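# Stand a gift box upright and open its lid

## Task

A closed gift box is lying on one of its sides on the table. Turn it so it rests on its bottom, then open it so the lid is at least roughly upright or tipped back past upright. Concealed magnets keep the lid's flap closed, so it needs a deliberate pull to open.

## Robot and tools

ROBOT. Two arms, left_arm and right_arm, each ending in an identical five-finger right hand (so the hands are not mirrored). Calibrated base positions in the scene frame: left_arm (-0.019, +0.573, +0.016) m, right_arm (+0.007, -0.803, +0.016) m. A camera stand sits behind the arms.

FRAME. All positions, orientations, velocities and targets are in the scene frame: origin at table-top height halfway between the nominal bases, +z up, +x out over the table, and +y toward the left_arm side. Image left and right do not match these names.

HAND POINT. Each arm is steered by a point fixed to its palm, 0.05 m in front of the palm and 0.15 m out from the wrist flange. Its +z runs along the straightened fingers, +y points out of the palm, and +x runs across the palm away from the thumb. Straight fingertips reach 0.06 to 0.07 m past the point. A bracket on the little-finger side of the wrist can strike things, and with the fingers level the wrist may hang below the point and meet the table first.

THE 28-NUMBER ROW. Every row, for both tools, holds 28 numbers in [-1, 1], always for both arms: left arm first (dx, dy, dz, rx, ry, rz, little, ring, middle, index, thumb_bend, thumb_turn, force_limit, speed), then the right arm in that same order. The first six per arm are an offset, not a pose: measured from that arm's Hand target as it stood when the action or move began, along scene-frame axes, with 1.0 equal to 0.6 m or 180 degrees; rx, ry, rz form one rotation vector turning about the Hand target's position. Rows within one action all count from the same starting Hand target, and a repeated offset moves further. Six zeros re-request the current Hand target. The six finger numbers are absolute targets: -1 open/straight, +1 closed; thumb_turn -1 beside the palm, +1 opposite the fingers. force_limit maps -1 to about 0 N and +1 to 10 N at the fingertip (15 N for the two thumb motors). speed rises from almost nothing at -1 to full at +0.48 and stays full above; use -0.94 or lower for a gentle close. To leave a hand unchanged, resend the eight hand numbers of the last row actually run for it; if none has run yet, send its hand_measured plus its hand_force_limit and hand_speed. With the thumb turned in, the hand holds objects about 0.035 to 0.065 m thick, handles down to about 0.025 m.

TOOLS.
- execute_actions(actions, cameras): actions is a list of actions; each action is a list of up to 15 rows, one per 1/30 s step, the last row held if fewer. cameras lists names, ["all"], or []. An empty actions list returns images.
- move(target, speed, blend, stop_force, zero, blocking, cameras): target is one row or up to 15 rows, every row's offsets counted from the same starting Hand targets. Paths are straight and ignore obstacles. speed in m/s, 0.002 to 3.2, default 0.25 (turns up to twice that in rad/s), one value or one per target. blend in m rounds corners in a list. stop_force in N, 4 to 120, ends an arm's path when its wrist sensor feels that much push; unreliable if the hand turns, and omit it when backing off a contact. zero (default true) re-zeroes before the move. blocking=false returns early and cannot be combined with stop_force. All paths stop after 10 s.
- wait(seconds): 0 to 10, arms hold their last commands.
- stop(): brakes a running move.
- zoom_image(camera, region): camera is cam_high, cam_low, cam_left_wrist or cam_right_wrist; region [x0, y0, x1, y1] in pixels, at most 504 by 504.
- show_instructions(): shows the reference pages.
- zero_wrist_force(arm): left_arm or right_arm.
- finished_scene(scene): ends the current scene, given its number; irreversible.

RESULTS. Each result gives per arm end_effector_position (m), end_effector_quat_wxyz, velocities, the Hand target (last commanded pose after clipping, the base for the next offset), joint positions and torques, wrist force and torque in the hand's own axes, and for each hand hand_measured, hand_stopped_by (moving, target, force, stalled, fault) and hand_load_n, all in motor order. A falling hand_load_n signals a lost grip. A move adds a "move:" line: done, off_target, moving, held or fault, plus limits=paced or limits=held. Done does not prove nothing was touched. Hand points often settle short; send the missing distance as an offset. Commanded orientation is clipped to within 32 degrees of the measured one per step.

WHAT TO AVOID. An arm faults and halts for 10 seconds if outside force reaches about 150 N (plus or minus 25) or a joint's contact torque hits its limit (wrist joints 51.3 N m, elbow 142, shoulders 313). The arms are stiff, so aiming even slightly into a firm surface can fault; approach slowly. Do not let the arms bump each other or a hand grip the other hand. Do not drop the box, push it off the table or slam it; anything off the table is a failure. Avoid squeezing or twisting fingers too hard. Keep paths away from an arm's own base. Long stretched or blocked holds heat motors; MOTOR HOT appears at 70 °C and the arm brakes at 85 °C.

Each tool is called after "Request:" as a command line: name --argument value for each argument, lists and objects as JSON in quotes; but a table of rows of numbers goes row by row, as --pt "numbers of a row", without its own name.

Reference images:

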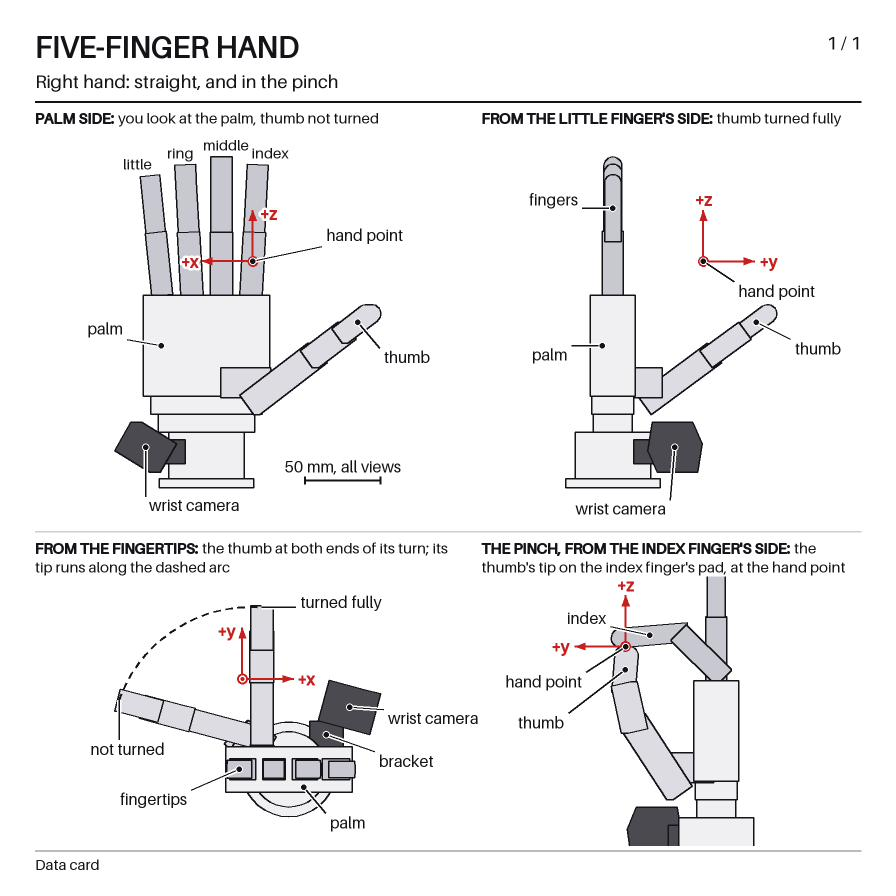

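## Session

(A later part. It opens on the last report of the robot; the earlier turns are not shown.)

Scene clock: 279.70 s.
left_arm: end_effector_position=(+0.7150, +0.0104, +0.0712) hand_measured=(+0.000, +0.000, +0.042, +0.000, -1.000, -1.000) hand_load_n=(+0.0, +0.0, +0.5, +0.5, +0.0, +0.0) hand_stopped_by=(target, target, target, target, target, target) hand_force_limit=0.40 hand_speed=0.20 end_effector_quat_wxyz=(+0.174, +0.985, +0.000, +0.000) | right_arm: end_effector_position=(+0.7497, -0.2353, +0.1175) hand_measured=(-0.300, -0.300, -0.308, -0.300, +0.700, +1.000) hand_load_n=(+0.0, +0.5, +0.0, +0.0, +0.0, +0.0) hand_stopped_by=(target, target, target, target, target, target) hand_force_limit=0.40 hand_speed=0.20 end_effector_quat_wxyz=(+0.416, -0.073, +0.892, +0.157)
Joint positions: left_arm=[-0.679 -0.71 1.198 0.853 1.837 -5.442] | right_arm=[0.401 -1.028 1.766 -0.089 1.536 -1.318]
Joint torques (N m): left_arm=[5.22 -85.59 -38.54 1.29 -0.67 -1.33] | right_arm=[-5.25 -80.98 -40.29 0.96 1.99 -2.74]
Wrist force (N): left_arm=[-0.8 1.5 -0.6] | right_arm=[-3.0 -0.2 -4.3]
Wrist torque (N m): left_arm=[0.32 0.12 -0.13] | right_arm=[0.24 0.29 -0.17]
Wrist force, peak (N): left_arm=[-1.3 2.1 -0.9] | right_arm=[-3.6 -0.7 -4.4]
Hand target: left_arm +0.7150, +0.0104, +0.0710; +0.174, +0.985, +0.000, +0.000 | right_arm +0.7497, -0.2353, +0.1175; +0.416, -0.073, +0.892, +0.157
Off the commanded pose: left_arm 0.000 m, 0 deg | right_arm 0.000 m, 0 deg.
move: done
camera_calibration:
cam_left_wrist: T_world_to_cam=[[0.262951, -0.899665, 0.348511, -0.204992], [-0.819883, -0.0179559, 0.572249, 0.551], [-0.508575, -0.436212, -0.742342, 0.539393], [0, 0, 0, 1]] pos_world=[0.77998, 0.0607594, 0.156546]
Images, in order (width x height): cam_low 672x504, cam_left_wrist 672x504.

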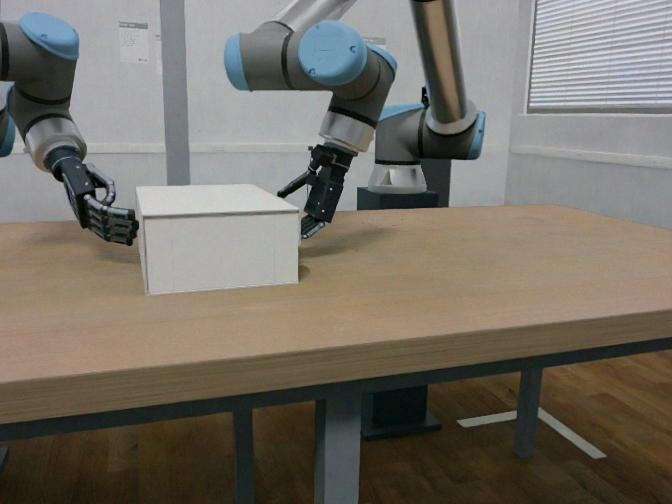

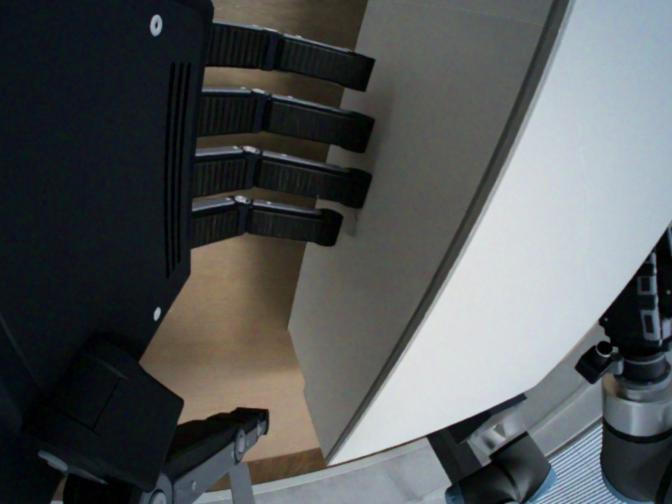

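Request:
zoom_image --camera "cam_left_wrist" --region '[270, 60, 520, 310]'

Scaled by 2.016 from the camera's 672x504 image, which has a finer 960x720 frame.

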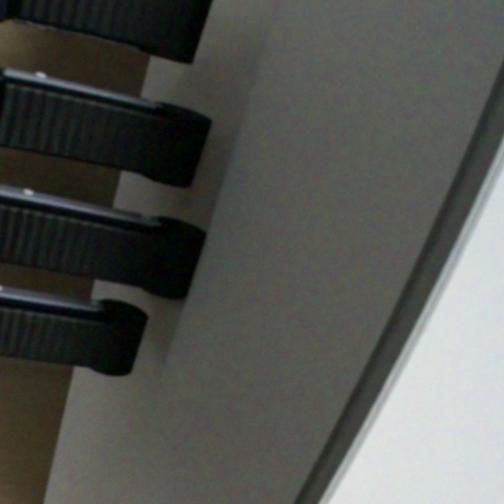

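Request:
move --pt "0 0 -0.006 0 0 0 0 0 0 0 -1 -1 0.4 0.2 0 0 0 0 0 0 -0.3 -0.3 -0.3 -0.3 0.7 1 0.4 0.2" --pt "0 -0.0023 -0.006 0 0 0 0 0 0 0 -1 -1 0.4 0.2 0 0 0 0 0 0 -0.3 -0.3 -0.3 -0.3 0.7 1 0.4 0.2" --pt "0 -0.0015 0.025 0 0 0 0 0 0 0 -1 -1 0.4 0.2 0 0 0 0 0 0 -0.3 -0.3 -0.3 -0.3 0.7 1 0.4 0.2" --speed 0.02 --cameras '["cam_low","cam_left_wrist"]'

Scene clock: 287.03 s.
left_arm: end_effector_position=(+0.7150, +0.0095, +0.0861) hand_measured=(+0.000, +0.000, +0.042, +0.000, -1.000, -1.000) hand_load_n=(+0.0, +0.0, +5.0, +0.0, -0.5, +0.0) hand_stopped_by=(target, target, target, target, target, target) hand_force_limit=0.40 hand_speed=0.20 end_effector_quat_wxyz=(+0.174, +0.985, +0.000, +0.000) | right_arm: end_effector_position=(+0.7498, -0.2353, +0.1175) hand_measured=(-0.300, -0.300, -0.310, -0.300, +0.700, +1.000) hand_load_n=(+0.0, +0.0, +4.5, +0.0, +0.0, +0.0) hand_stopped_by=(target, target, target, target, target, target) hand_force_limit=0.40 hand_speed=0.20 end_effector_quat_wxyz=(+0.416, -0.073, +0.892, +0.157)
Joint positions: left_arm=[-0.68 -0.722 1.191 0.872 1.837 -5.443] | right_arm=[0.401 -1.028 1.766 -0.089 1.536 -1.318]
Joint torques (N m): left_arm=[10.15 -93.15 -47.33 0.95 3.51 2.2] | right_arm=[4.69 -81.59 -39.96 1.06 -1.46 -2.75]
Wrist force (N): left_arm=[-2.5 -6.3 -0.4] | right_arm=[-4.5 -8.1 -7.1]
Wrist torque (N m): left_arm=[0.50 0.15 -0.16] | right_arm=[0.52 0.25 -0.30]
Wrist force, peak (N): left_arm=[-2.3 -6.5 -0.1] | right_arm=[-5.5 -7.8 -7.8]
Hand target: left_arm +0.7150, +0.0095, +0.0860; +0.174, +0.985, +0.000, +0.000 | right_arm +0.7497, -0.2353, +0.1175; +0.416, -0.073, +0.892, +0.157
Off the commanded pose: left_arm 0.000 m, 0 deg | right_arm 0.000 m, 0 deg.
move: done
camera_calibration:
cam_left_wrist: T_world_to_cam=[[0.262905, -0.899704, 0.348444, -0.210979], [-0.819884, -0.0179566, 0.572248, 0.542401], [-0.508597, -0.43613, -0.742374, 0.550154], [0, 0, 0, 1]] pos_world=[0.77998, 0.0598595, 0.171547]
Images, in order (width x height): cam_low 672x504, cam_left_wrist 672x504.

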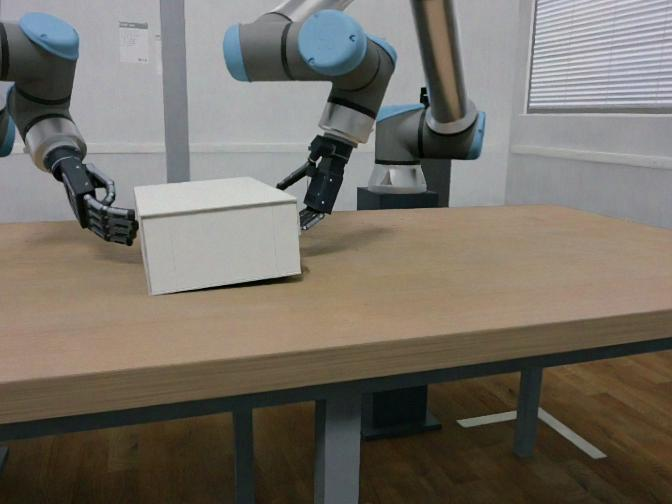

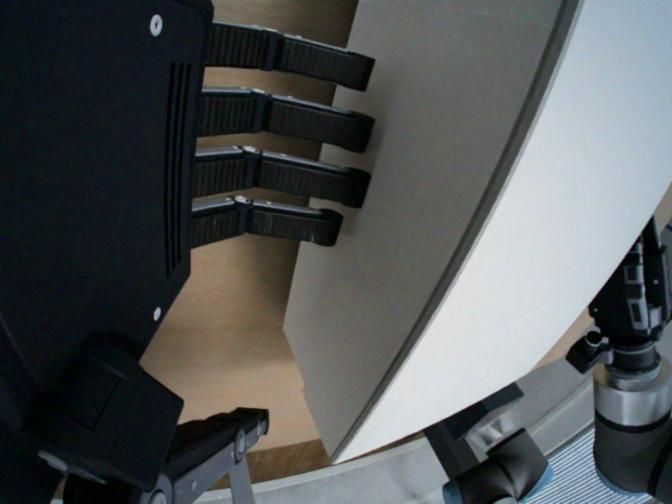

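Request:
move --pt "0 0.002 -0.045 0 0 0 0 0 0.042 0 -1 -1 0.4 0.2 0 0 0 0 0 0 -0.3 -0.3 -0.3 -0.3 0.7 1 0.4 0.2" --pt "0 0.04 -0.05 0.0667 0 0 0 0 0.042 0 -1 -1 0.4 0.2 0 0 0 0 0 0 -0.3 -0.3 -0.3 -0.3 0.7 1 0.4 0.2" --speed 0.05

Request:
move --target '[0,0,0,0,0,0,0.1,-0.2,-0.2,0.2,-1,-1,0.4,0,0,0,0,0,0,0,-0.3,-0.3,-0.3,-0.3,0.7,1,0.4,0.2]' --cameras '["cam_low","cam_left_wrist"]'

Request:
move --target '[0,-0.12,0,0,0,0,0.1,-0.2,-0.2,0.2,-1,-1,0.4,0,0,0,0,0,0,0,-0.3,-0.3,-0.3,-0.3,0.7,1,0.4,0.2]' --speed 0.02 --stop_force 12 --cameras '["cam_low","cam_left_wrist"]'

Scene clock: 309.13 s.
left_arm: end_effector_position=(+0.7150, +0.0334, +0.0559) hand_measured=(+0.000, +0.000, +0.042, +0.000, -1.000, -1.000) hand_load_n=(+0.0, +0.0, +0.0, +0.0, +0.0, +0.0) hand_stopped_by=(target, target, target, target, target, target) hand_force_limit=0.40 hand_speed=0.20 end_effector_quat_wxyz=(+0.070, +0.998, +0.000, +0.000) end_effector_velocity=(+0.000, -0.001, +0.000) end_effector_angular_velocity=(-0.007, +0.000, +0.001) | right_arm: end_effector_position=(+0.7497, -0.2353, +0.1175) hand_measured=(-0.300, -0.300, -0.308, -0.300, +0.700, +1.000) hand_load_n=(+0.0, +0.0, +0.0, +0.0, +0.0, +0.0) hand_stopped_by=(target, target, target, target, target, target) hand_force_limit=0.40 hand_speed=0.20 end_effector_quat_wxyz=(+0.416, -0.073, +0.892, +0.157)
Joint positions: left_arm=[-0.704 -0.68 1.15 1.008 1.676 -5.441] | right_arm=[0.401 -1.028 1.766 -0.089 1.536 -1.318]
Joint velocities: left_arm=[0.001 0 0.001 -0.005 0.006 0] | right_arm=[within noise]
Joint torques (N m): left_arm=[3.52 -101.5 -31.41 1.86 2.64 -0.91] | right_arm=[-6.76 -80.56 -34.32 1.07 1.75 -2.38]
Wrist force (N): left_arm=[-1.4 1.4 -0.9] | right_arm=[-2.8 0.5 -4.2]
Wrist torque (N m): left_arm=[0.29 0.23 0.02] | right_arm=[0.22 0.30 -0.16]
Wrist force, peak (N): left_arm=[-2.6 -6.9 -2.1] | right_arm=[-4.5 -8.1 -7.2]
Hand target: left_arm +0.7150, +0.0335, +0.0560; +0.070, +0.998, +0.000, +0.000 | right_arm +0.7497, -0.2353, +0.1175; +0.416, -0.073, +0.892, +0.157
Off the commanded pose: left_arm 0.000 m, 0 deg | right_arm 0.000 m, 0 deg.
move: done

Scene clock: 309.63 s.
left_arm: end_effector_position=(+0.7150, +0.0334, +0.0559) hand_measured=(+0.100, -0.200, -0.200, +0.200, -1.000, -1.000) hand_load_n=(+0.0, +0.0, +0.0, +0.0, -0.5, +0.0) hand_stopped_by=(target, target, target, target, target, target) hand_force_limit=0.40 hand_speed=0.00 end_effector_quat_wxyz=(+0.070, +0.998, +0.000, +0.000) | right_arm: end_effector_position=(+0.7497, -0.2353, +0.1175) hand_measured=(-0.300, -0.300, -0.308, -0.300, +0.700, +1.000) hand_load_n=(+0.0, +0.0, +0.0, +0.0, +0.0, +0.0) hand_stopped_by=(target, target, target, target, target, target) hand_force_limit=0.40 hand_speed=0.20 end_effector_quat_wxyz=(+0.416, -0.073, +0.892, +0.157)
Joint positions: left_arm=[-0.704 -0.68 1.15 1.008 1.676 -5.441] | right_arm=[0.401 -1.028 1.766 -0.089 1.536 -1.318]
Joint torques (N m): left_arm=[13.16 -108.2 -24.25 1.58 2.52 1.36] | right_arm=[-5.2 -81.21 -33.61 1.14 1.77 -2.4]
Wrist force (N): left_arm=[-1.2 1.4 -0.9] | right_arm=[-2.6 0.6 -3.9]
Wrist torque (N m): left_arm=[0.28 0.19 0.04] | right_arm=[0.23 0.27 -0.14]
Wrist force, peak (N): left_arm=[-1.4 1.6 -0.8] | right_arm=[-2.9 0.5 -4.1]
Hand target: left_arm +0.7150, +0.0335, +0.0560; +0.070, +0.998, +0.000, +0.000 | right_arm +0.7497, -0.2353, +0.1175; +0.416, -0.073, +0.892, +0.157
Off the commanded pose: left_arm 0.000 m, 0 deg | right_arm 0.000 m, 0 deg.
move: done
camera_calibration:
cam_left_wrist: T_world_to_cam=[[0.262946, -0.952496, 0.153656, -0.166243], [-0.819868, -0.136638, 0.55601, 0.564969], [-0.508602, -0.272178, -0.81685, 0.536899], [0, 0, 0, 1]] pos_world=[0.77998, 0.0649823, 0.149982]
Images, in order (width x height): cam_low 672x504, cam_left_wrist 672x504.

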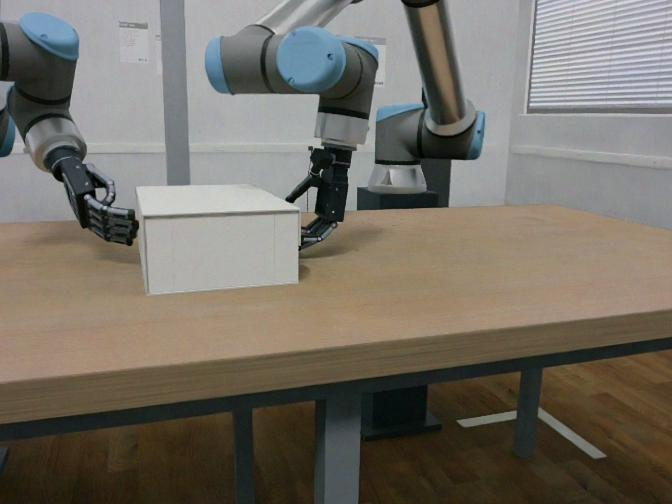

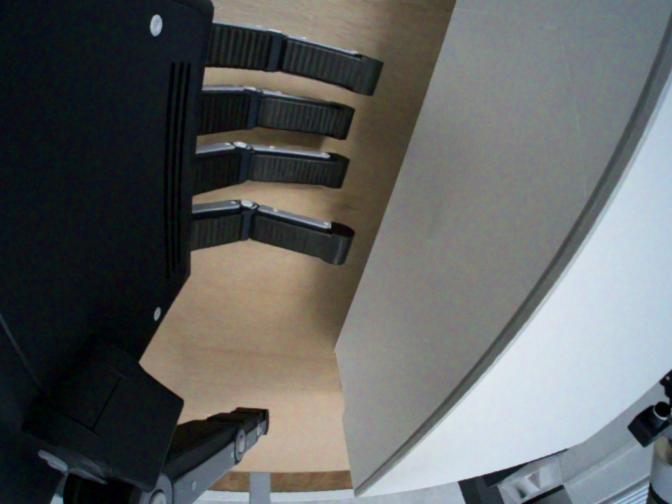

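Scene clock: 312.43 s.
left_arm: end_effector_position=(+0.7150, +0.0008, +0.0559) hand_measured=(+0.100, -0.200, -0.200, +0.200, -1.000, -1.000) hand_load_n=(+0.0, +0.0, +0.0, -1.0, -0.5, +0.0) hand_stopped_by=(target, target, target, target, target, target) hand_force_limit=0.40 hand_speed=0.00 end_effector_quat_wxyz=(+0.070, +0.998, +0.000, +0.000) | right_arm: end_effector_position=(+0.7497, -0.2353, +0.1175) hand_measured=(-0.300, -0.300, -0.310, -0.300, +0.700, +1.000) hand_load_n=(+0.0, +0.0, +4.5, +0.0, +0.0, +0.0) hand_stopped_by=(target, target, target, target, target, target) hand_force_limit=0.40 hand_speed=0.20 end_effector_quat_wxyz=(+0.416, -0.073, +0.892, +0.157)
Joint positions: left_arm=[-0.732 -0.652 1.096 1.031 1.673 -5.469] | right_arm=[0.401 -1.028 1.766 -0.089 1.536 -1.318]
Joint torques (N m): left_arm=[10.22 -109.85 -28.5 0.26 3.28 1.93] | right_arm=[19.84 -76.18 -30.69 1.19 -4.24 -2.36]
Wrist force (N): left_arm=[-3.7 -5.9 -2.9] | right_arm=[-8.9 -9.7 -8.4]
Wrist torque (N m): left_arm=[0.36 0.17 0.00] | right_arm=[0.58 0.13 -0.41]
Wrist force, peak (N): left_arm=[-4.5 -15.3 -5.0] | right_arm=[-10.1 -14.3 -12.1]
Hand target: left_arm +0.7150, +0.0008, +0.0559; +0.070, +0.998, +0.000, +0.000 (not the last commanded pose) | right_arm +0.7497, -0.2353, +0.1175; +0.416, -0.073, +0.892, +0.157
Off the commanded pose: left_arm 0.039 m, 0 deg | right_arm 0.000 m, 0 deg.
move: contact (left_arm)
camera_calibration:
cam_left_wrist: T_world_to_cam=[[0.262975, -0.952509, 0.153525, -0.197392], [-0.81985, -0.136732, 0.556012, 0.560489], [-0.508615, -0.272085, -0.816872, 0.52801], [0, 0, 0, 1]] pos_world=[0.77998, 0.0322828, 0.149982]
Images, in order (width x height): cam_low 672x504, cam_left_wrist 672x504.

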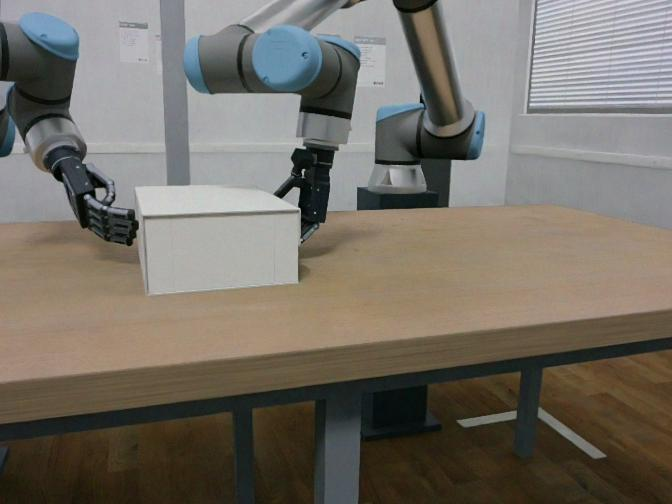

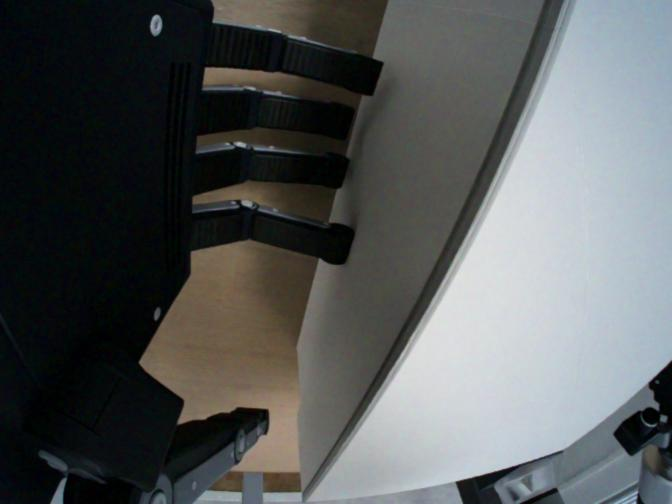

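Request:
move --target '[0,-0.0015,0,0,0,0,0.1,-0.2,-0.2,0.2,-1,-1,0.4,0,0,0,0,0,0,0,-0.3,-0.3,-0.3,-0.3,0.7,1,0.4,0.2]' --speed 0.02

Request:
move --target '[0,0,0,0,0,0,0.1,0.8,0.8,0.2,-1,-1,0.4,-0.85,0,0,0,0,0,0,-0.3,-0.3,-0.3,-0.3,0.7,1,0.4,0.2]' --cameras '["cam_low","cam_left_wrist"]'

Scene clock: 316.20 s.
left_arm: end_effector_position=(+0.7150, -0.0001, +0.0559) hand_measured=(+0.100, -0.200, -0.200, +0.200, -1.000, -1.000) hand_load_n=(+0.0, +0.0, +0.0, -1.0, +0.0, -0.5) hand_stopped_by=(target, target, target, target, target, target) hand_force_limit=0.40 hand_speed=0.00 end_effector_quat_wxyz=(+0.070, +0.998, +0.000, +0.000) | right_arm: end_effector_position=(+0.7497, -0.2353, +0.1175) hand_measured=(-0.300, -0.300, -0.310, -0.300, +0.700, +1.000) hand_load_n=(+0.0, +0.0, +5.5, +0.0, +0.0, +0.0) hand_stopped_by=(target, target, target, target, target, target) hand_force_limit=0.40 hand_speed=0.20 end_effector_quat_wxyz=(+0.416, -0.073, +0.892, +0.157)
Joint positions: left_arm=[-0.732 -0.651 1.095 1.032 1.673 -5.469] | right_arm=[0.401 -1.028 1.766 -0.089 1.536 -1.318]
Joint torques (N m): left_arm=[-28.27 -89.91 -56.14 0.45 1.58 -2.87] | right_arm=[21 -63.83 -27.85 1.34 -2.18 -2.4]
Wrist force (N): left_arm=[-4.9 -19.0 -5.4] | right_arm=[-10.4 -14.8 -11.9]
Wrist torque (N m): left_arm=[0.49 0.16 0.08] | right_arm=[0.80 0.16 -0.53]
Wrist force, peak (N): left_arm=[-5.0 -19.0 -5.3] | right_arm=[-10.3 -14.8 -12.4]
Hand target: left_arm +0.7150, -0.0001, +0.0559; +0.070, +0.998, +0.000, +0.000 | right_arm +0.7497, -0.2353, +0.1175; +0.416, -0.073, +0.892, +0.157
Off the commanded pose: left_arm 0.000 m, 0 deg | right_arm 0.000 m, 0 deg.
move: done

Scene clock: 317.07 s.
left_arm: end_effector_position=(+0.7150, -0.0001, +0.0559) hand_measured=(+0.100, +0.048, -0.122, +0.200, -1.000, -1.000) hand_load_n=(+0.0, +6.5, +10.0, -3.0, +0.0, +0.0) hand_stopped_by=(target, force, force, target, target, target) hand_force_limit=0.40 hand_speed=-0.85 end_effector_quat_wxyz=(+0.070, +0.998, +0.000, +0.000) | right_arm: end_effector_position=(+0.7497, -0.2353, +0.1175) hand_measured=(-0.300, -0.300, -0.310, -0.300, +0.700, +1.000) hand_load_n=(+0.0, +0.0, +6.0, +0.0, +0.0, -0.5) hand_stopped_by=(target, target, target, target, target, target) hand_force_limit=0.40 hand_speed=0.20 end_effector_quat_wxyz=(+0.416, -0.073, +0.892, +0.157)
Joint positions: left_arm=[-0.732 -0.651 1.095 1.032 1.673 -5.469] | right_arm=[0.401 -1.028 1.766 -0.089 1.536 -1.318]
Joint torques (N m): left_arm=[-29.51 -103.73 -56.26 -2.4 4.17 -2.35] | right_arm=[20.35 -61.74 -26.91 1.21 -3.83 -2.46]
Wrist force (N): left_arm=[-4.8 -21.7 1.3] | right_arm=[-11.6 -18.3 -14.7]
Wrist torque (N m): left_arm=[0.79 0.00 -0.39] | right_arm=[1.01 0.19 -0.61]
Wrist force, peak (N): left_arm=[-4.7 -22.1 1.4] | right_arm=[-11.5 -18.8 -14.6]
Hand target: left_arm +0.7150, -0.0001, +0.0559; +0.070, +0.998, +0.000, +0.000 | right_arm +0.7497, -0.2353, +0.1175; +0.416, -0.073, +0.892, +0.157
Off the commanded pose: left_arm 0.000 m, 0 deg | right_arm 0.000 m, 0 deg.
move: done
camera_calibration:
cam_left_wrist: T_world_to_cam=[[0.262975, -0.952509, 0.153525, -0.198234], [-0.81985, -0.136732, 0.556012, 0.560422], [-0.508615, -0.272085, -0.816872, 0.527683], [0, 0, 0, 1]] pos_world=[0.77998, 0.0313828, 0.149882]
Images, in order (width x height): cam_low 672x504, cam_left_wrist 672x504.

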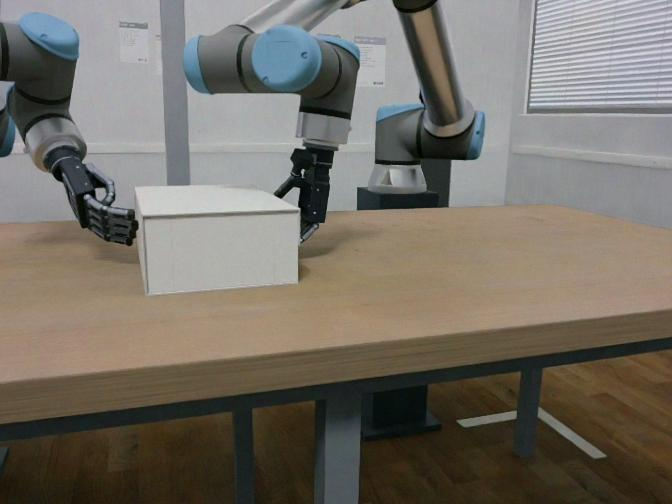

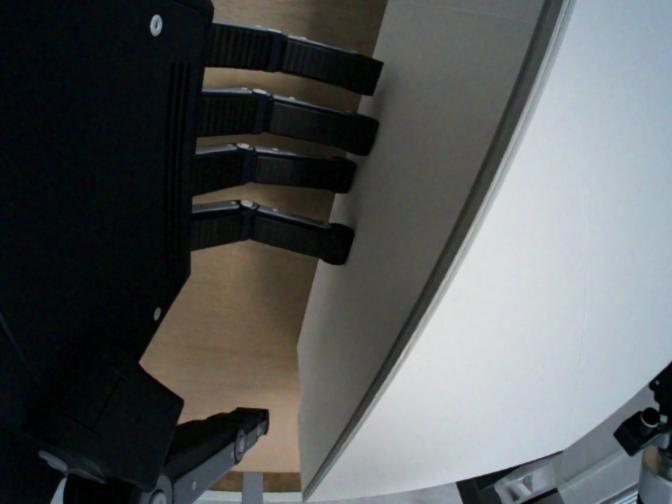

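Request:
move --pt "0 0.02 0 0 0 0 0 0 0 0 -1 -1 0.4 0.2 0 -0.02 0 0 0 0 -0.3 -0.3 -0.3 -0.3 0.7 1 0.4 0.2" --pt "0 0.05 -0.008 -0.0667 0 0 0 0 0 0 -1 -1 0.4 0.2 0 -0.02 0.055 0 0 0 -0.3 -0.3 -0.3 -0.3 0.7 1 0.4 0.2" --pt "0 0.0205 -0.008 -0.0667 0 0 0 0 0 0 -1 -1 0.4 0.2 0 0 0.055 0 0 0 -0.3 -0.3 -0.3 -0.3 0.7 1 0.4 0.2" --speed 0.08

Request:
move --target '[0,-0.1,0,0,0,0,0,0,0,0,-1,-1,0.4,0.2,0,0,0,0,0,0,-0.3,-0.3,-0.3,-0.3,0.7,1,0.4,0.2]' --speed 0.015 --stop_force 4 --cameras '["cam_low","cam_left_wrist","cam_right_wrist"]'

Scene clock: 372.10 s.
left_arm: end_effector_position=(+0.7150, +0.0121, +0.0511) hand_measured=(+0.000, +0.000, -0.120, +0.000, -1.000, -1.000) hand_load_n=(+0.0, +0.0, +0.0, +0.0, +0.0, +0.0) hand_stopped_by=(target, target, force, target, target, target) hand_force_limit=0.40 hand_speed=0.20 end_effector_quat_wxyz=(+0.174, +0.985, +0.000, +0.000) end_effector_velocity=(-0.001, +0.004, -0.001) end_effector_angular_velocity=(+0.001, +0.003, +0.001) | right_arm: end_effector_position=(+0.7497, -0.2353, +0.1504) hand_measured=(-0.300, -0.300, -0.308, -0.300, +0.700, +1.000) hand_load_n=(+0.0, +0.0, +0.0, +0.0, +0.0, +0.0) hand_stopped_by=(target, target, target, target, target, target) hand_force_limit=0.40 hand_speed=0.20 end_effector_quat_wxyz=(+0.416, -0.073, +0.893, +0.157)
Joint positions: left_arm=[-0.678 -0.695 1.208 0.828 1.837 -5.441] | right_arm=[0.401 -1.064 1.751 -0.038 1.536 -1.318]
Joint velocities: left_arm=[0.003 -0.001 0.006 -0.001 0.001 0.002] | right_arm=[within noise]
Joint torques (N m): left_arm=[14.5 -107.33 -22.59 1.06 1.34 2.35] | right_arm=[-7.64 -85.21 -29.12 -0.58 -1.27 -2.59]
Wrist force (N): left_arm=[-1.2 2.2 -0.6] | right_arm=[-3.7 0.5 -4.1]
Wrist torque (N m): left_arm=[0.36 0.17 0.02] | right_arm=[0.22 0.41 -0.30]
Wrist force, peak (N): left_arm=[-4.8 -22.0 1.3] | right_arm=[-11.4 -18.6 -14.9]
Hand target: left_arm +0.7150, +0.0122, +0.0511; +0.174, +0.985, +0.000, +0.000 | right_arm +0.7497, -0.2353, +0.1505; +0.416, -0.073, +0.892, +0.157
Off the commanded pose: left_arm 0.000 m, 0 deg | right_arm 0.000 m, 0 deg.
move: done

Scene clock: 373.50 s.
left_arm: end_effector_position=(+0.7150, +0.0079, +0.0511) hand_measured=(+0.000, +0.000, -0.120, +0.000, -1.000, -1.000) hand_load_n=(+0.0, +0.0, +0.0, +0.5, -0.5, +0.0) hand_stopped_by=(target, target, force, target, target, target) hand_force_limit=0.40 hand_speed=0.20 end_effector_quat_wxyz=(+0.174, +0.985, +0.000, +0.000) | right_arm: end_effector_position=(+0.7497, -0.2353, +0.1505) hand_measured=(-0.300, -0.300, -0.308, -0.300, +0.700, +1.000) hand_load_n=(+0.0, +0.0, +2.0, +0.0, +0.0, +0.0) hand_stopped_by=(target, target, target, target, target, target) hand_force_limit=0.40 hand_speed=0.20 end_effector_quat_wxyz=(+0.416, -0.073, +0.892, +0.157)
Joint positions: left_arm=[-0.682 -0.692 1.202 0.83 1.836 -5.444] | right_arm=[0.401 -1.064 1.751 -0.038 1.536 -1.318]
Joint torques (N m): left_arm=[14.98 -106.84 -24.26 1.05 2.79 2.52] | right_arm=[9.03 -84.05 -29.79 -1.11 -1.74 -2.83]
Wrist force (N): left_arm=[-1.5 1.6 -1.4] | right_arm=[-4.9 -2.9 -5.4]
Wrist torque (N m): left_arm=[0.41 0.18 0.02] | right_arm=[0.35 0.35 -0.34]
Wrist force, peak (N): left_arm=[-1.9 -4.5 -4.9] | right_arm=[-5.3 -6.5 -8.2]
Hand target: left_arm +0.7150, +0.0079, +0.0511; +0.174, +0.985, +0.000, +0.000 (not the last commanded pose) | right_arm +0.7497, -0.2353, +0.1505; +0.416, -0.073, +0.892, +0.157
Off the commanded pose: left_arm 0.056 m, 0 deg | right_arm 0.000 m, 0 deg.
move: contact (left_arm)
camera_calibration:
cam_left_wrist: T_world_to_cam=[[0.263075, -0.899701, 0.348325, -0.200339], [-0.81983, -0.0181442, 0.572319, 0.56236], [-0.508596, -0.43613, -0.742375, 0.523472], [0, 0, 0, 1]] pos_world=[0.77998, 0.0582606, 0.136546]
cam_right_wrist: T_world_to_cam=[[-0.445376, 0.894207, 0.0451055, 0.531058], [0.114883, 0.00711284, 0.993354, -0.227762], [0.887943, 0.447598, -0.105897, -0.425247], [0, 0, 0, 1]] pos_world=[0.640281, -0.282916, 0.157262]
Images, in order (width x height): cam_low 672x504, cam_left_wrist 672x504, cam_right_wrist 672x504.

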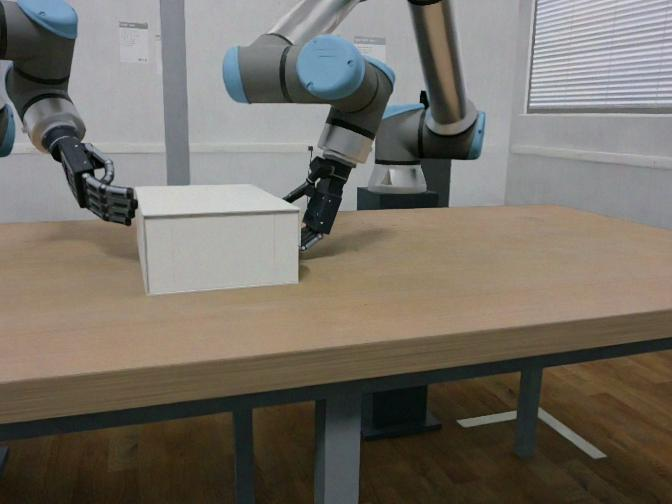

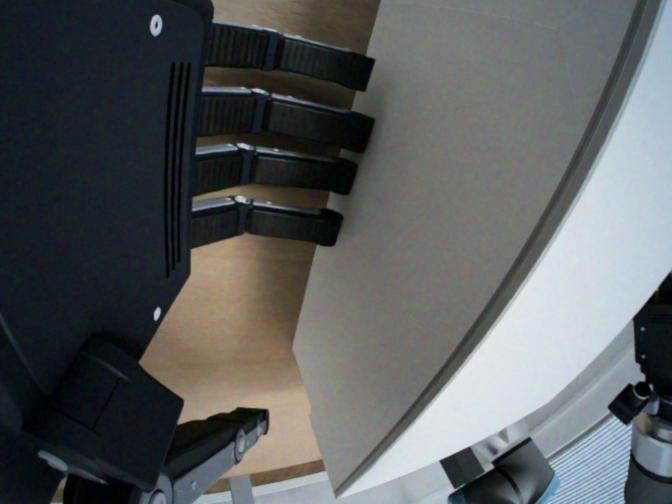

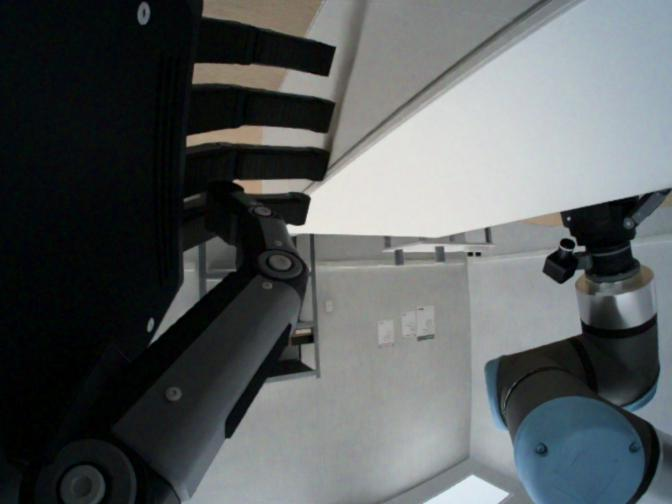

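Request:
move --pt "0 0.0008 0 0 0 0 0 0 0 0 -1 -1 0.4 0.2 0 0 0 0 0 0 -0.3 -0.3 -0.3 -0.3 0.7 1 0.4 0.2" --pt "0 0.0012 0.05 0 0 0 0 0 0 0 -1 -1 0.4 0.2 0 0 0 0 0 0 -0.3 -0.3 -0.3 -0.3 0.7 1 0.4 0.2" --speed 0.02 --cameras '["cam_low","cam_left_wrist"]'

Scene clock: 379.67 s.
left_arm: end_effector_position=(+0.7150, +0.0086, +0.0813) hand_measured=(+0.000, +0.000, -0.120, +0.000, -1.000, -1.000) hand_load_n=(+0.0, +0.0, +0.0, +0.0, +0.0, +0.0) hand_stopped_by=(target, target, force, target, target, target) hand_force_limit=0.40 hand_speed=0.20 end_effector_quat_wxyz=(+0.174, +0.985, +0.000, +0.000) | right_arm: end_effector_position=(+0.7497, -0.2353, +0.1505) hand_measured=(-0.300, -0.300, -0.308, -0.300, +0.700, +1.000) hand_load_n=(+0.0, +0.0, +1.0, +0.0, +0.0, +0.0) hand_stopped_by=(target, target, target, target, target, target) hand_force_limit=0.40 hand_speed=0.20 end_effector_quat_wxyz=(+0.416, -0.073, +0.892, +0.157)
Joint positions: left_arm=[-0.681 -0.717 1.192 0.867 1.836 -5.444] | right_arm=[0.401 -1.064 1.751 -0.038 1.536 -1.318]
Joint torques (N m): left_arm=[14.83 -89.57 -42.3 2.26 2.86 2.41] | right_arm=[4.4 -80.17 -34.07 -1.12 -0.63 -2.46]
Wrist force (N): left_arm=[-1.2 2.2 -0.9] | right_arm=[-4.2 -0.9 -4.5]
Wrist torque (N m): left_arm=[0.37 0.18 -0.07] | right_arm=[0.30 0.38 -0.30]
Wrist force, peak (N): left_arm=[-1.3 2.4 -1.0] | right_arm=[-5.0 -2.8 -5.6]
Hand target: left_arm +0.7150, +0.0086, +0.0811; +0.174, +0.985, +0.000, +0.000 | right_arm +0.7497, -0.2353, +0.1505; +0.416, -0.073, +0.892, +0.157
Off the commanded pose: left_arm 0.000 m, 0 deg | right_arm 0.000 m, 0 deg.
move: done
camera_calibration:
cam_left_wrist: T_world_to_cam=[[0.263075, -0.899701, 0.348325, -0.210228], [-0.81983, -0.0181442, 0.572319, 0.545089], [-0.508596, -0.43613, -0.742375, 0.546197], [0, 0, 0, 1]] pos_world=[0.77998, 0.0589606, 0.166746]
Images, in order (width x height): cam_low 672x504, cam_left_wrist 672x504.

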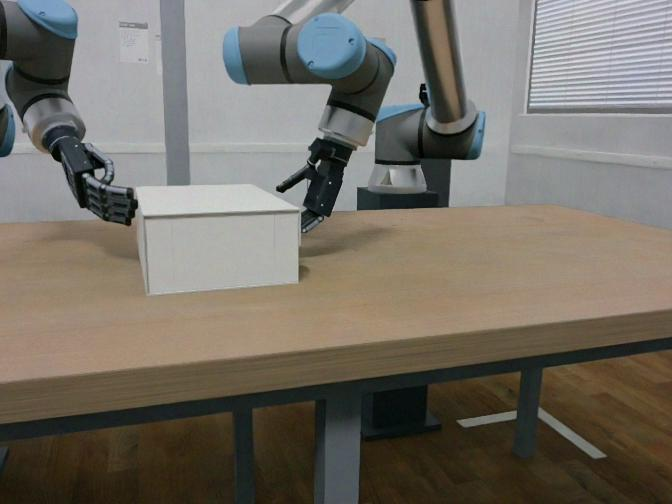

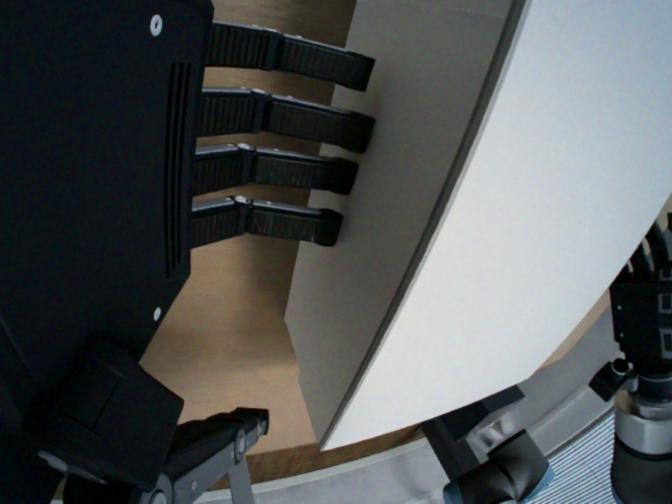

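Request:
move --target '[0,-0.1,0,0,0,0,0,0,0,0,-1,-1,0.4,0.2,0,0,0,0,0,0,-0.3,-0.3,-0.3,-0.3,0.7,1,0.4,0.2]' --speed 0.01 --stop_force 20

Request:
move --pt "0 -0.0008 0 0 0 0 0 0 0 0 -1 -1 0.4 0.2 0 0 0 0 0 0 -0.3 -0.3 -0.3 -0.3 0.7 1 0.4 0.2" --pt "0 -0.0008 0.04 0 0 0 0 0 0 0 -1 -1 0.4 0.2 0 0 0 0 0 0 -0.3 -0.3 -0.3 -0.3 0.7 1 0.4 0.2" --speed 0.02 --cameras '["cam_low","cam_left_wrist"]'

Scene clock: 392.37 s.
left_arm: end_effector_position=(+0.7150, +0.0064, +0.0810) hand_measured=(+0.000, +0.000, -0.120, +0.000, -1.000, -1.000) hand_load_n=(+0.0, -0.5, +0.0, +0.0, -0.5, +0.0) hand_stopped_by=(target, target, force, target, target, target) hand_force_limit=0.40 hand_speed=0.20 end_effector_quat_wxyz=(+0.174, +0.985, +0.001, -0.001) | right_arm: end_effector_position=(+0.7497, -0.2353, +0.1505) hand_measured=(-0.300, -0.300, -0.310, -0.300, +0.700, +1.000) hand_load_n=(+0.0, +0.0, +6.0, +0.0, +0.0, -0.5) hand_stopped_by=(target, target, target, target, target, target) hand_force_limit=0.40 hand_speed=0.20 end_effector_quat_wxyz=(+0.416, -0.073, +0.892, +0.157)
Joint positions: left_arm=[-0.683 -0.715 1.188 0.868 1.836 -5.446] | right_arm=[0.401 -1.064 1.751 -0.038 1.536 -1.318]
Joint torques (N m): left_arm=[6.29 -106.6 -30.09 -1.15 4.68 2.11] | right_arm=[28.02 -78.4 -38.27 -1.29 -6.19 -1.75]
Wrist force (N): left_arm=[-2.9 -10.0 -7.8] | right_arm=[-11.2 -17.6 -14.3]
Wrist torque (N m): left_arm=[0.77 0.26 -0.24] | right_arm=[0.99 0.34 -0.69]
Wrist force, peak (N): left_arm=[-3.1 -18.5 -12.1] | right_arm=[-10.1 -18.4 -15.6]
Hand target: left_arm +0.7150, +0.0065, +0.0810; +0.174, +0.985, +0.001, -0.001 (not the last commanded pose) | right_arm +0.7497, -0.2353, +0.1505; +0.416, -0.073, +0.892, +0.157
Off the commanded pose: left_arm 0.058 m, 0 deg | right_arm 0.000 m, 0 deg.
move: contact (left_arm)

Scene clock: 394.33 s.
left_arm: end_effector_position=(+0.7150, +0.0060, +0.1052) hand_measured=(+0.000, -0.002, -0.122, +0.000, -1.000, -1.000) hand_load_n=(+0.0, +14.0, +24.0, +0.5, +0.0, +0.0) hand_stopped_by=(target, target, force, target, target, target) hand_force_limit=0.40 hand_speed=0.20 end_effector_quat_wxyz=(+0.174, +0.985, +0.001, -0.001) | right_arm: end_effector_position=(+0.7498, -0.2354, +0.1505) hand_measured=(-0.300, -0.300, -0.312, -0.300, +0.700, +1.000) hand_load_n=(+0.0, +0.0, +25.5, +0.0, +0.0, +0.0) hand_stopped_by=(target, target, target, target, target, target) hand_force_limit=0.40 hand_speed=0.20 end_effector_quat_wxyz=(+0.416, -0.073, +0.892, +0.157)
Joint positions: left_arm=[-0.683 -0.734 1.176 0.898 1.836 -5.446] | right_arm=[0.401 -1.064 1.751 -0.038 1.536 -1.318]
Joint torques (N m): left_arm=[-40.81 -106.79 -76.64 -10.49 13.42 -1.52] | right_arm=[52.46 -62.45 -37.38 -0.96 -17.61 -1.46]
Wrist force (N): left_arm=[-9.8 -61.1 -9.4] | right_arm=[-27.0 -62.7 -36.5]
Wrist torque (N m): left_arm=[2.59 -0.02 -1.58] | right_arm=[2.87 0.06 -1.61]
Wrist force, peak (N): left_arm=[-10.1 -61.3 -9.3] | right_arm=[-27.3 -62.6 -36.6]
Hand target: left_arm +0.7150, +0.0060, +0.1050; +0.174, +0.985, +0.001, -0.001 | right_arm +0.7497, -0.2353, +0.1505; +0.416, -0.073, +0.892, +0.157
Off the commanded pose: left_arm 0.000 m, 0 deg | right_arm 0.000 m, 0 deg.
move: done
camera_calibration:
cam_left_wrist: T_world_to_cam=[[0.263269, -0.899784, 0.347962, -0.220994], [-0.819696, -0.01844, 0.572502, 0.531321], [-0.508712, -0.435945, -0.742404, 0.562943], [0, 0, 0, 1]] pos_world=[0.780079, 0.0563624, 0.190646]
Images, in order (width x height): cam_low 672x504, cam_left_wrist 672x504.

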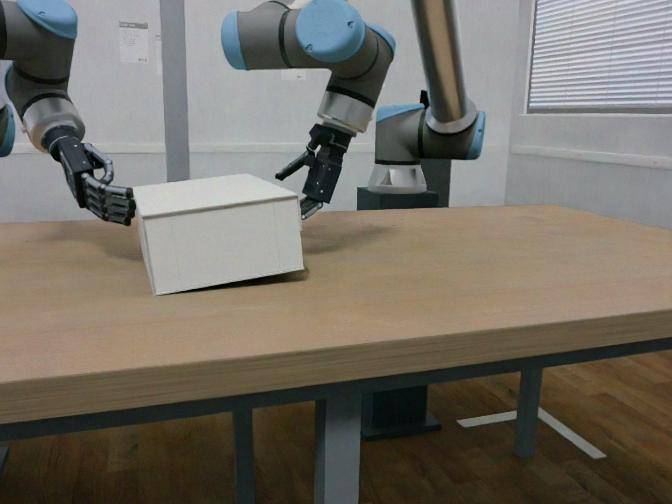

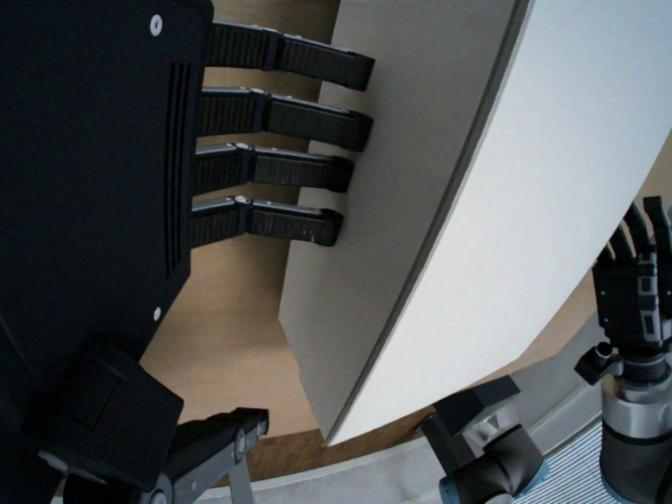

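Request:
move --pt "0 0 -0.085 0 0 0 0 0 -0.122 0 -1 -1 0.4 0.2 0 0 0 0 0 0 -0.3 -0.3 -0.3 -0.3 0.7 1 0.4 0.2" --pt "0 0.15 -0.07 0 0 0 0 0 -0.122 0 -1 -1 0.4 0.2 0 -0.15 0.05 0 0 0 -0.3 -0.3 -0.3 -0.3 0.7 1 0.4 0.2" --pt "0.1 0.37 0.3 0 0 0 0 0 -0.122 0 -1 -1 0.4 0.2 -0.4 -0.25 0.25 0.1 0.09 -0.2 -0.3 -0.3 -0.3 -0.3 0.7 1 0.4 0.2" --speed '[0.06,0.2,0.4]'

Request:
move --target '[0.37,0.05,-0.1,-0.2808,-0.4149,-0.3178,0,0,0,0,-1,0.1,0.4,0.2,-0.1,0.1,0,0.126,0.105,-0.262,0,0,0,0,0.7,1,0.4,0.2]' --speed 0.4 --cameras '["all"]'

Scene clock: 483.97 s.
left_arm: end_effector_position=(+0.7751, +0.2280, +0.2851) hand_measured=(+0.000, +0.000, +0.162, +0.000, -1.000, -1.000) hand_load_n=(+0.0, +0.0, +0.5, +0.0, +0.0, +0.0) hand_stopped_by=(target, target, force, target, target, target) hand_force_limit=0.40 hand_speed=0.20 end_effector_quat_wxyz=(+0.174, +0.985, +0.001, +0.000) | right_arm: end_effector_position=(+0.5098, -0.3853, +0.3005) hand_measured=(-0.300, -0.300, -0.308, -0.300, +0.700, +1.000) hand_load_n=(+0.0, +0.0, +0.0, +0.0, +0.0, +0.0) hand_stopped_by=(target, target, target, target, target, target) hand_force_limit=0.40 hand_speed=0.20 end_effector_quat_wxyz=(+0.323, +0.291, +0.885, +0.166)
Joint positions: left_arm=[-0.422 -0.875 1.11 1.182 1.886 -5.179] | right_arm=[0.523 -1.546 2.054 0.353 1.815 -0.505]
Joint torques (N m): left_arm=[-11.76 -80.99 -32.83 4.51 -0.55 -1.28] | right_arm=[9.36 -32.91 -39 3.67 1.19 3.54]
Wrist force (N): left_arm=[0.6 2.2 -0.4] | right_arm=[-2.3 -1.2 -2.7]
Wrist torque (N m): left_arm=[0.33 -0.07 0.11] | right_arm=[-0.10 0.28 0.06]
Wrist force, peak (N): left_arm=[-11.0 -65.5 -16.3] | right_arm=[-27.5 -63.4 -36.9]
Hand target: left_arm +0.7750, +0.2280, +0.2850; +0.174, +0.985, +0.001, -0.001 | right_arm +0.5097, -0.3853, +0.3005; +0.323, +0.291, +0.885, +0.166
Off the commanded pose: left_arm 0.000 m, 0 deg | right_arm 0.000 m, 0 deg.
move: done

Scene clock: 486.83 s.
left_arm: end_effector_position=(+0.9971, +0.2581, +0.2250) hand_measured=(+0.000, +0.000, +0.000, +0.000, -1.000, +0.100) hand_load_n=(+0.0, +0.0, +0.0, +0.0, +0.0, +0.5) hand_stopped_by=(target, target, target, target, target, target) hand_force_limit=0.40 hand_speed=0.20 end_effector_quat_wxyz=(+0.478, +0.522, -0.521, +0.478) | right_arm: end_effector_position=(+0.4497, -0.3252, +0.3004) hand_measured=(+0.000, +0.000, +0.000, +0.000, +0.700, +1.000) hand_load_n=(+0.0, +0.0, +1.0, +0.0, +0.5, +0.5) hand_stopped_by=(target, target, target, target, target, target) hand_force_limit=0.40 hand_speed=0.20 end_effector_quat_wxyz=(+0.156, +0.695, +0.687, +0.141)
Joint positions: left_arm=[-0.191 -0.476 0.631 0.241 2.914 -4.327] | right_arm=[0.774 -1.317 1.744 0.849 1.878 0.737]
Joint torques (N m): left_arm=[-15.65 -103.75 -52.01 2.97 1.62 1.79] | right_arm=[-6.65 -70.29 -31.52 1 2.72 0.91]
Wrist force (N): left_arm=[1.6 1.2 -0.4] | right_arm=[-2.3 -0.6 -2.6]
Wrist torque (N m): left_arm=[0.21 -0.16 0.32] | right_arm=[0.05 0.36 -0.10]
Wrist force, peak (N): left_arm=[0.1 2.8 -0.7] | right_arm=[-2.4 -1.1 -3.5]
Hand target: left_arm +0.9970, +0.2580, +0.2250; +0.478, +0.522, -0.521, +0.478 | right_arm +0.4497, -0.3253, +0.3005; +0.156, +0.695, +0.687, +0.141
Off the commanded pose: left_arm 0.000 m, 0 deg | right_arm 0.000 m, 0 deg.
move: done
camera_calibration:
cam_left_wrist: T_world_to_cam=[[-0.964535, -0.0044169, 0.263918, 0.901949], [-0.213654, 0.600192, -0.770793, 0.236796], [-0.154997, -0.799844, -0.57985, 0.609909], [0, 0, 0, 1]] pos_world=[1.01509, 0.349693, 0.298136]
cam_right_wrist: T_world_to_cam=[[0.868489, 0.24652, 0.430063, -0.446149], [-0.045587, -0.824178, 0.564494, -0.410908], [0.493607, -0.509862, -0.704551, -0.0568514], [0, 0, 0, 1]] pos_world=[0.396806, -0.257663, 0.383773]

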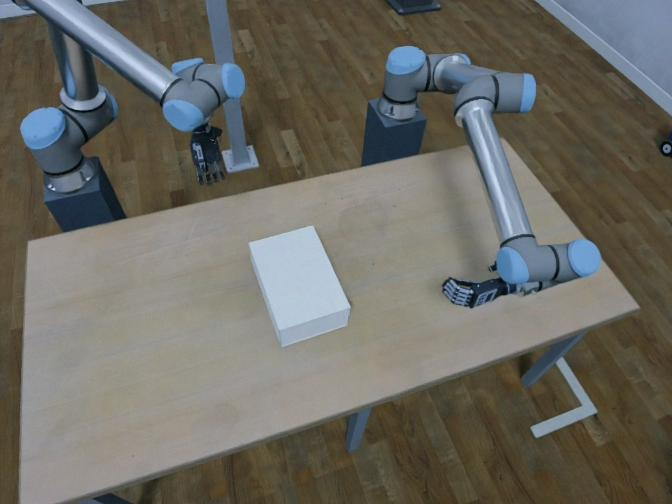

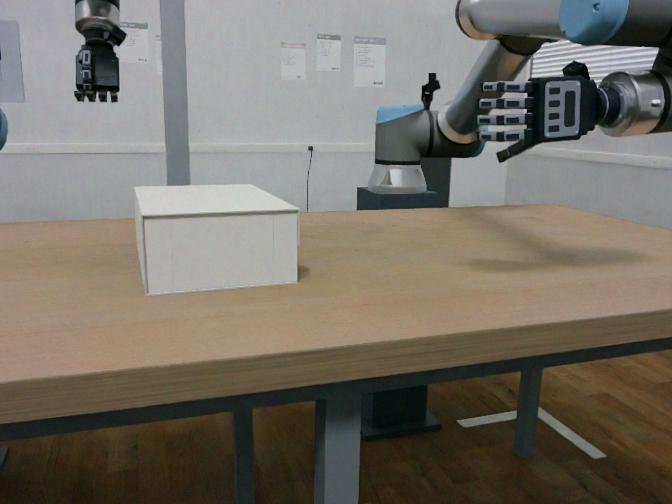

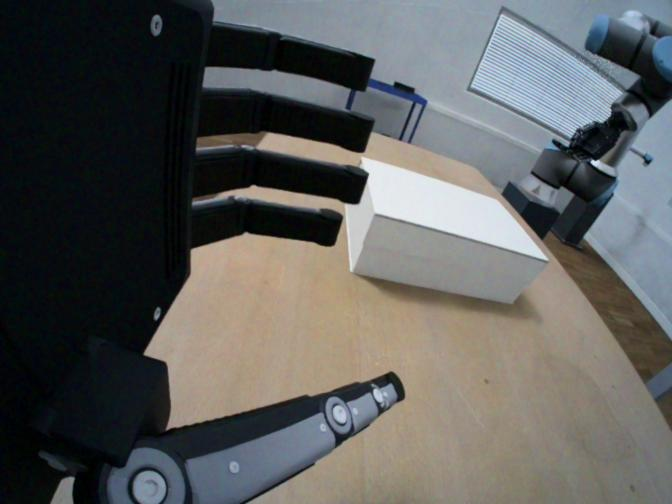

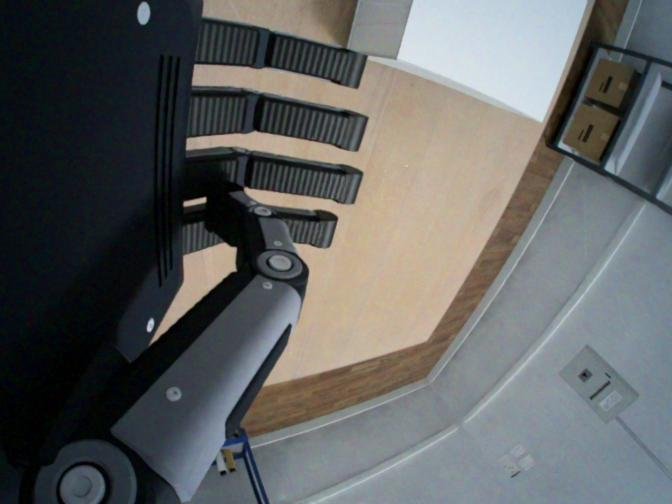

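Request:
move --pt "-0.0733 -0.297 -0.18 0 0 0.018 0 0 0 0 -1 0.1 0.4 0.2 0.0833 0.392 -0.167 0 0 0.018 0 0 0 0 0.7 1 0.4 0.2" --pt "-0.12 -0.297 -0.275 0 0 0.018 0 0 0 0 -1 0.1 0.4 0.2 0.158 0.392 -0.367 0 0 0.018 0 0 0 0 0.7 1 0.4 0.2" --speed 0.2 --blend 0.02 --cameras '["cam_low","cam_left_wrist","cam_right_wrist"]'

Scene clock: 500.57 s.
left_arm: end_effector_position=(+0.9249, +0.0797, +0.0599) hand_measured=(+0.000, +0.000, +0.000, +0.000, -1.000, +0.100) hand_load_n=(+0.0, +0.0, +0.0, +0.0, +0.0, +0.0) hand_stopped_by=(target, target, target, target, target, target) hand_force_limit=0.40 hand_speed=0.20 end_effector_quat_wxyz=(+0.464, +0.536, -0.506, +0.491) | right_arm: end_effector_position=(+0.5446, -0.0901, +0.0803) hand_measured=(+0.000, +0.000, +0.000, +0.000, +0.700, +1.000) hand_load_n=(+0.0, +0.0, +0.5, +0.0, +0.5, +0.5) hand_stopped_by=(target, target, target, target, target, target) hand_force_limit=0.40 hand_speed=0.20 end_effector_quat_wxyz=(+0.152, +0.676, +0.707, +0.145)
Joint positions: left_arm=[-0.379 -0.54 1.054 -0.317 2.679 -4.537] | right_arm=[0.895 -0.777 1.321 0.752 1.896 0.803]
Joint torques (N m): left_arm=[10.38 -116.89 -49.19 1.76 1.28 0.15] | right_arm=[7.87 -91.54 -36.69 4.88 2.57 3.14]
Wrist force (N): left_arm=[1.9 0.8 -0.1] | right_arm=[-2.5 -1.5 -2.9]
Wrist torque (N m): left_arm=[0.14 -0.20 0.36] | right_arm=[-0.09 0.39 -0.11]
Wrist force, peak (N): left_arm=[2.5 0.6 -2.2] | right_arm=[-4.2 -0.7 -3.7]
Hand target: left_arm +0.9250, +0.0798, +0.0600; +0.464, +0.536, -0.506, +0.491 | right_arm +0.5445, -0.0901, +0.0803; +0.152, +0.676, +0.707, +0.145
Off the commanded pose: left_arm 0.000 m, 0 deg | right_arm 0.000 m, 0 deg.
move: done
camera_calibration:
cam_left_wrist: T_world_to_cam=[[-0.962748, -0.0587105, 0.263951, 0.877776], [-0.247132, 0.587202, -0.770791, 0.233363], [-0.109739, -0.807308, -0.579837, 0.318971], [0, 0, 0, 1]] pos_world=[0.937752, 0.172011, 0.133135]
cam_right_wrist: T_world_to_cam=[[0.853204, 0.294965, 0.43016, -0.479129], [0.000864863, -0.82553, 0.564358, -0.1139], [0.521576, -0.48114, -0.704601, -0.151588], [0, 0, 0, 1]] pos_world=[0.487958, -0.0256365, 0.163574]
Images, in order (width x height): cam_low 672x504, cam_left_wrist 672x504, cam_right_wrist 672x504.

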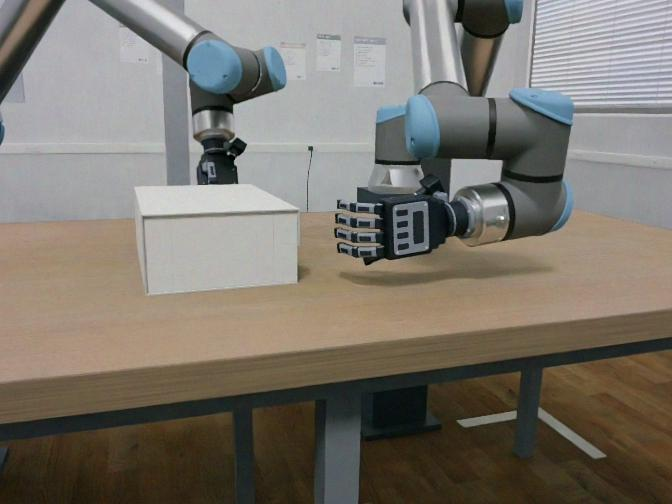

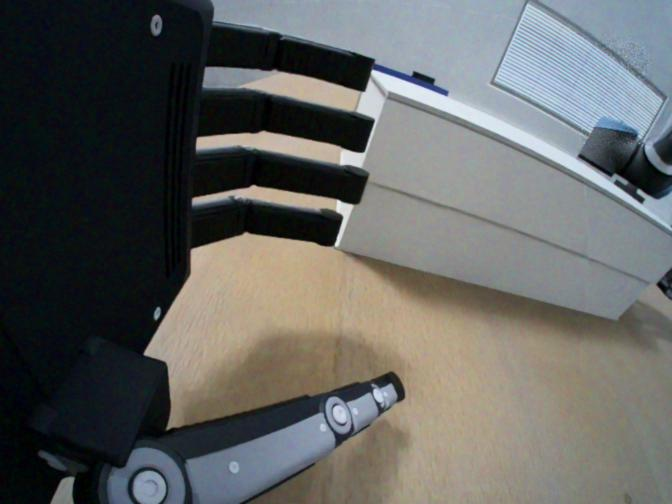

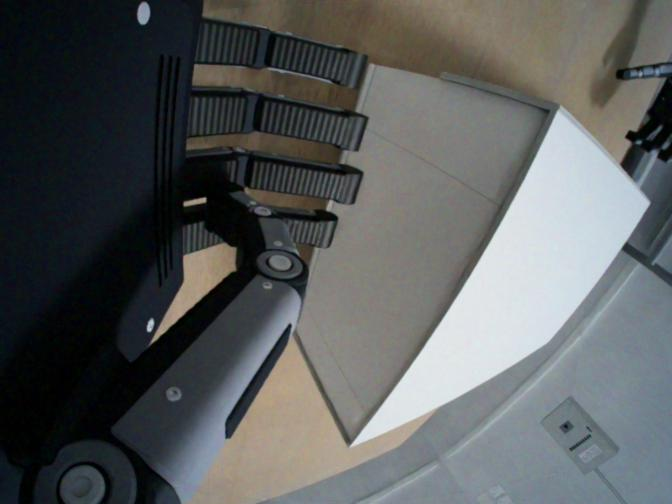

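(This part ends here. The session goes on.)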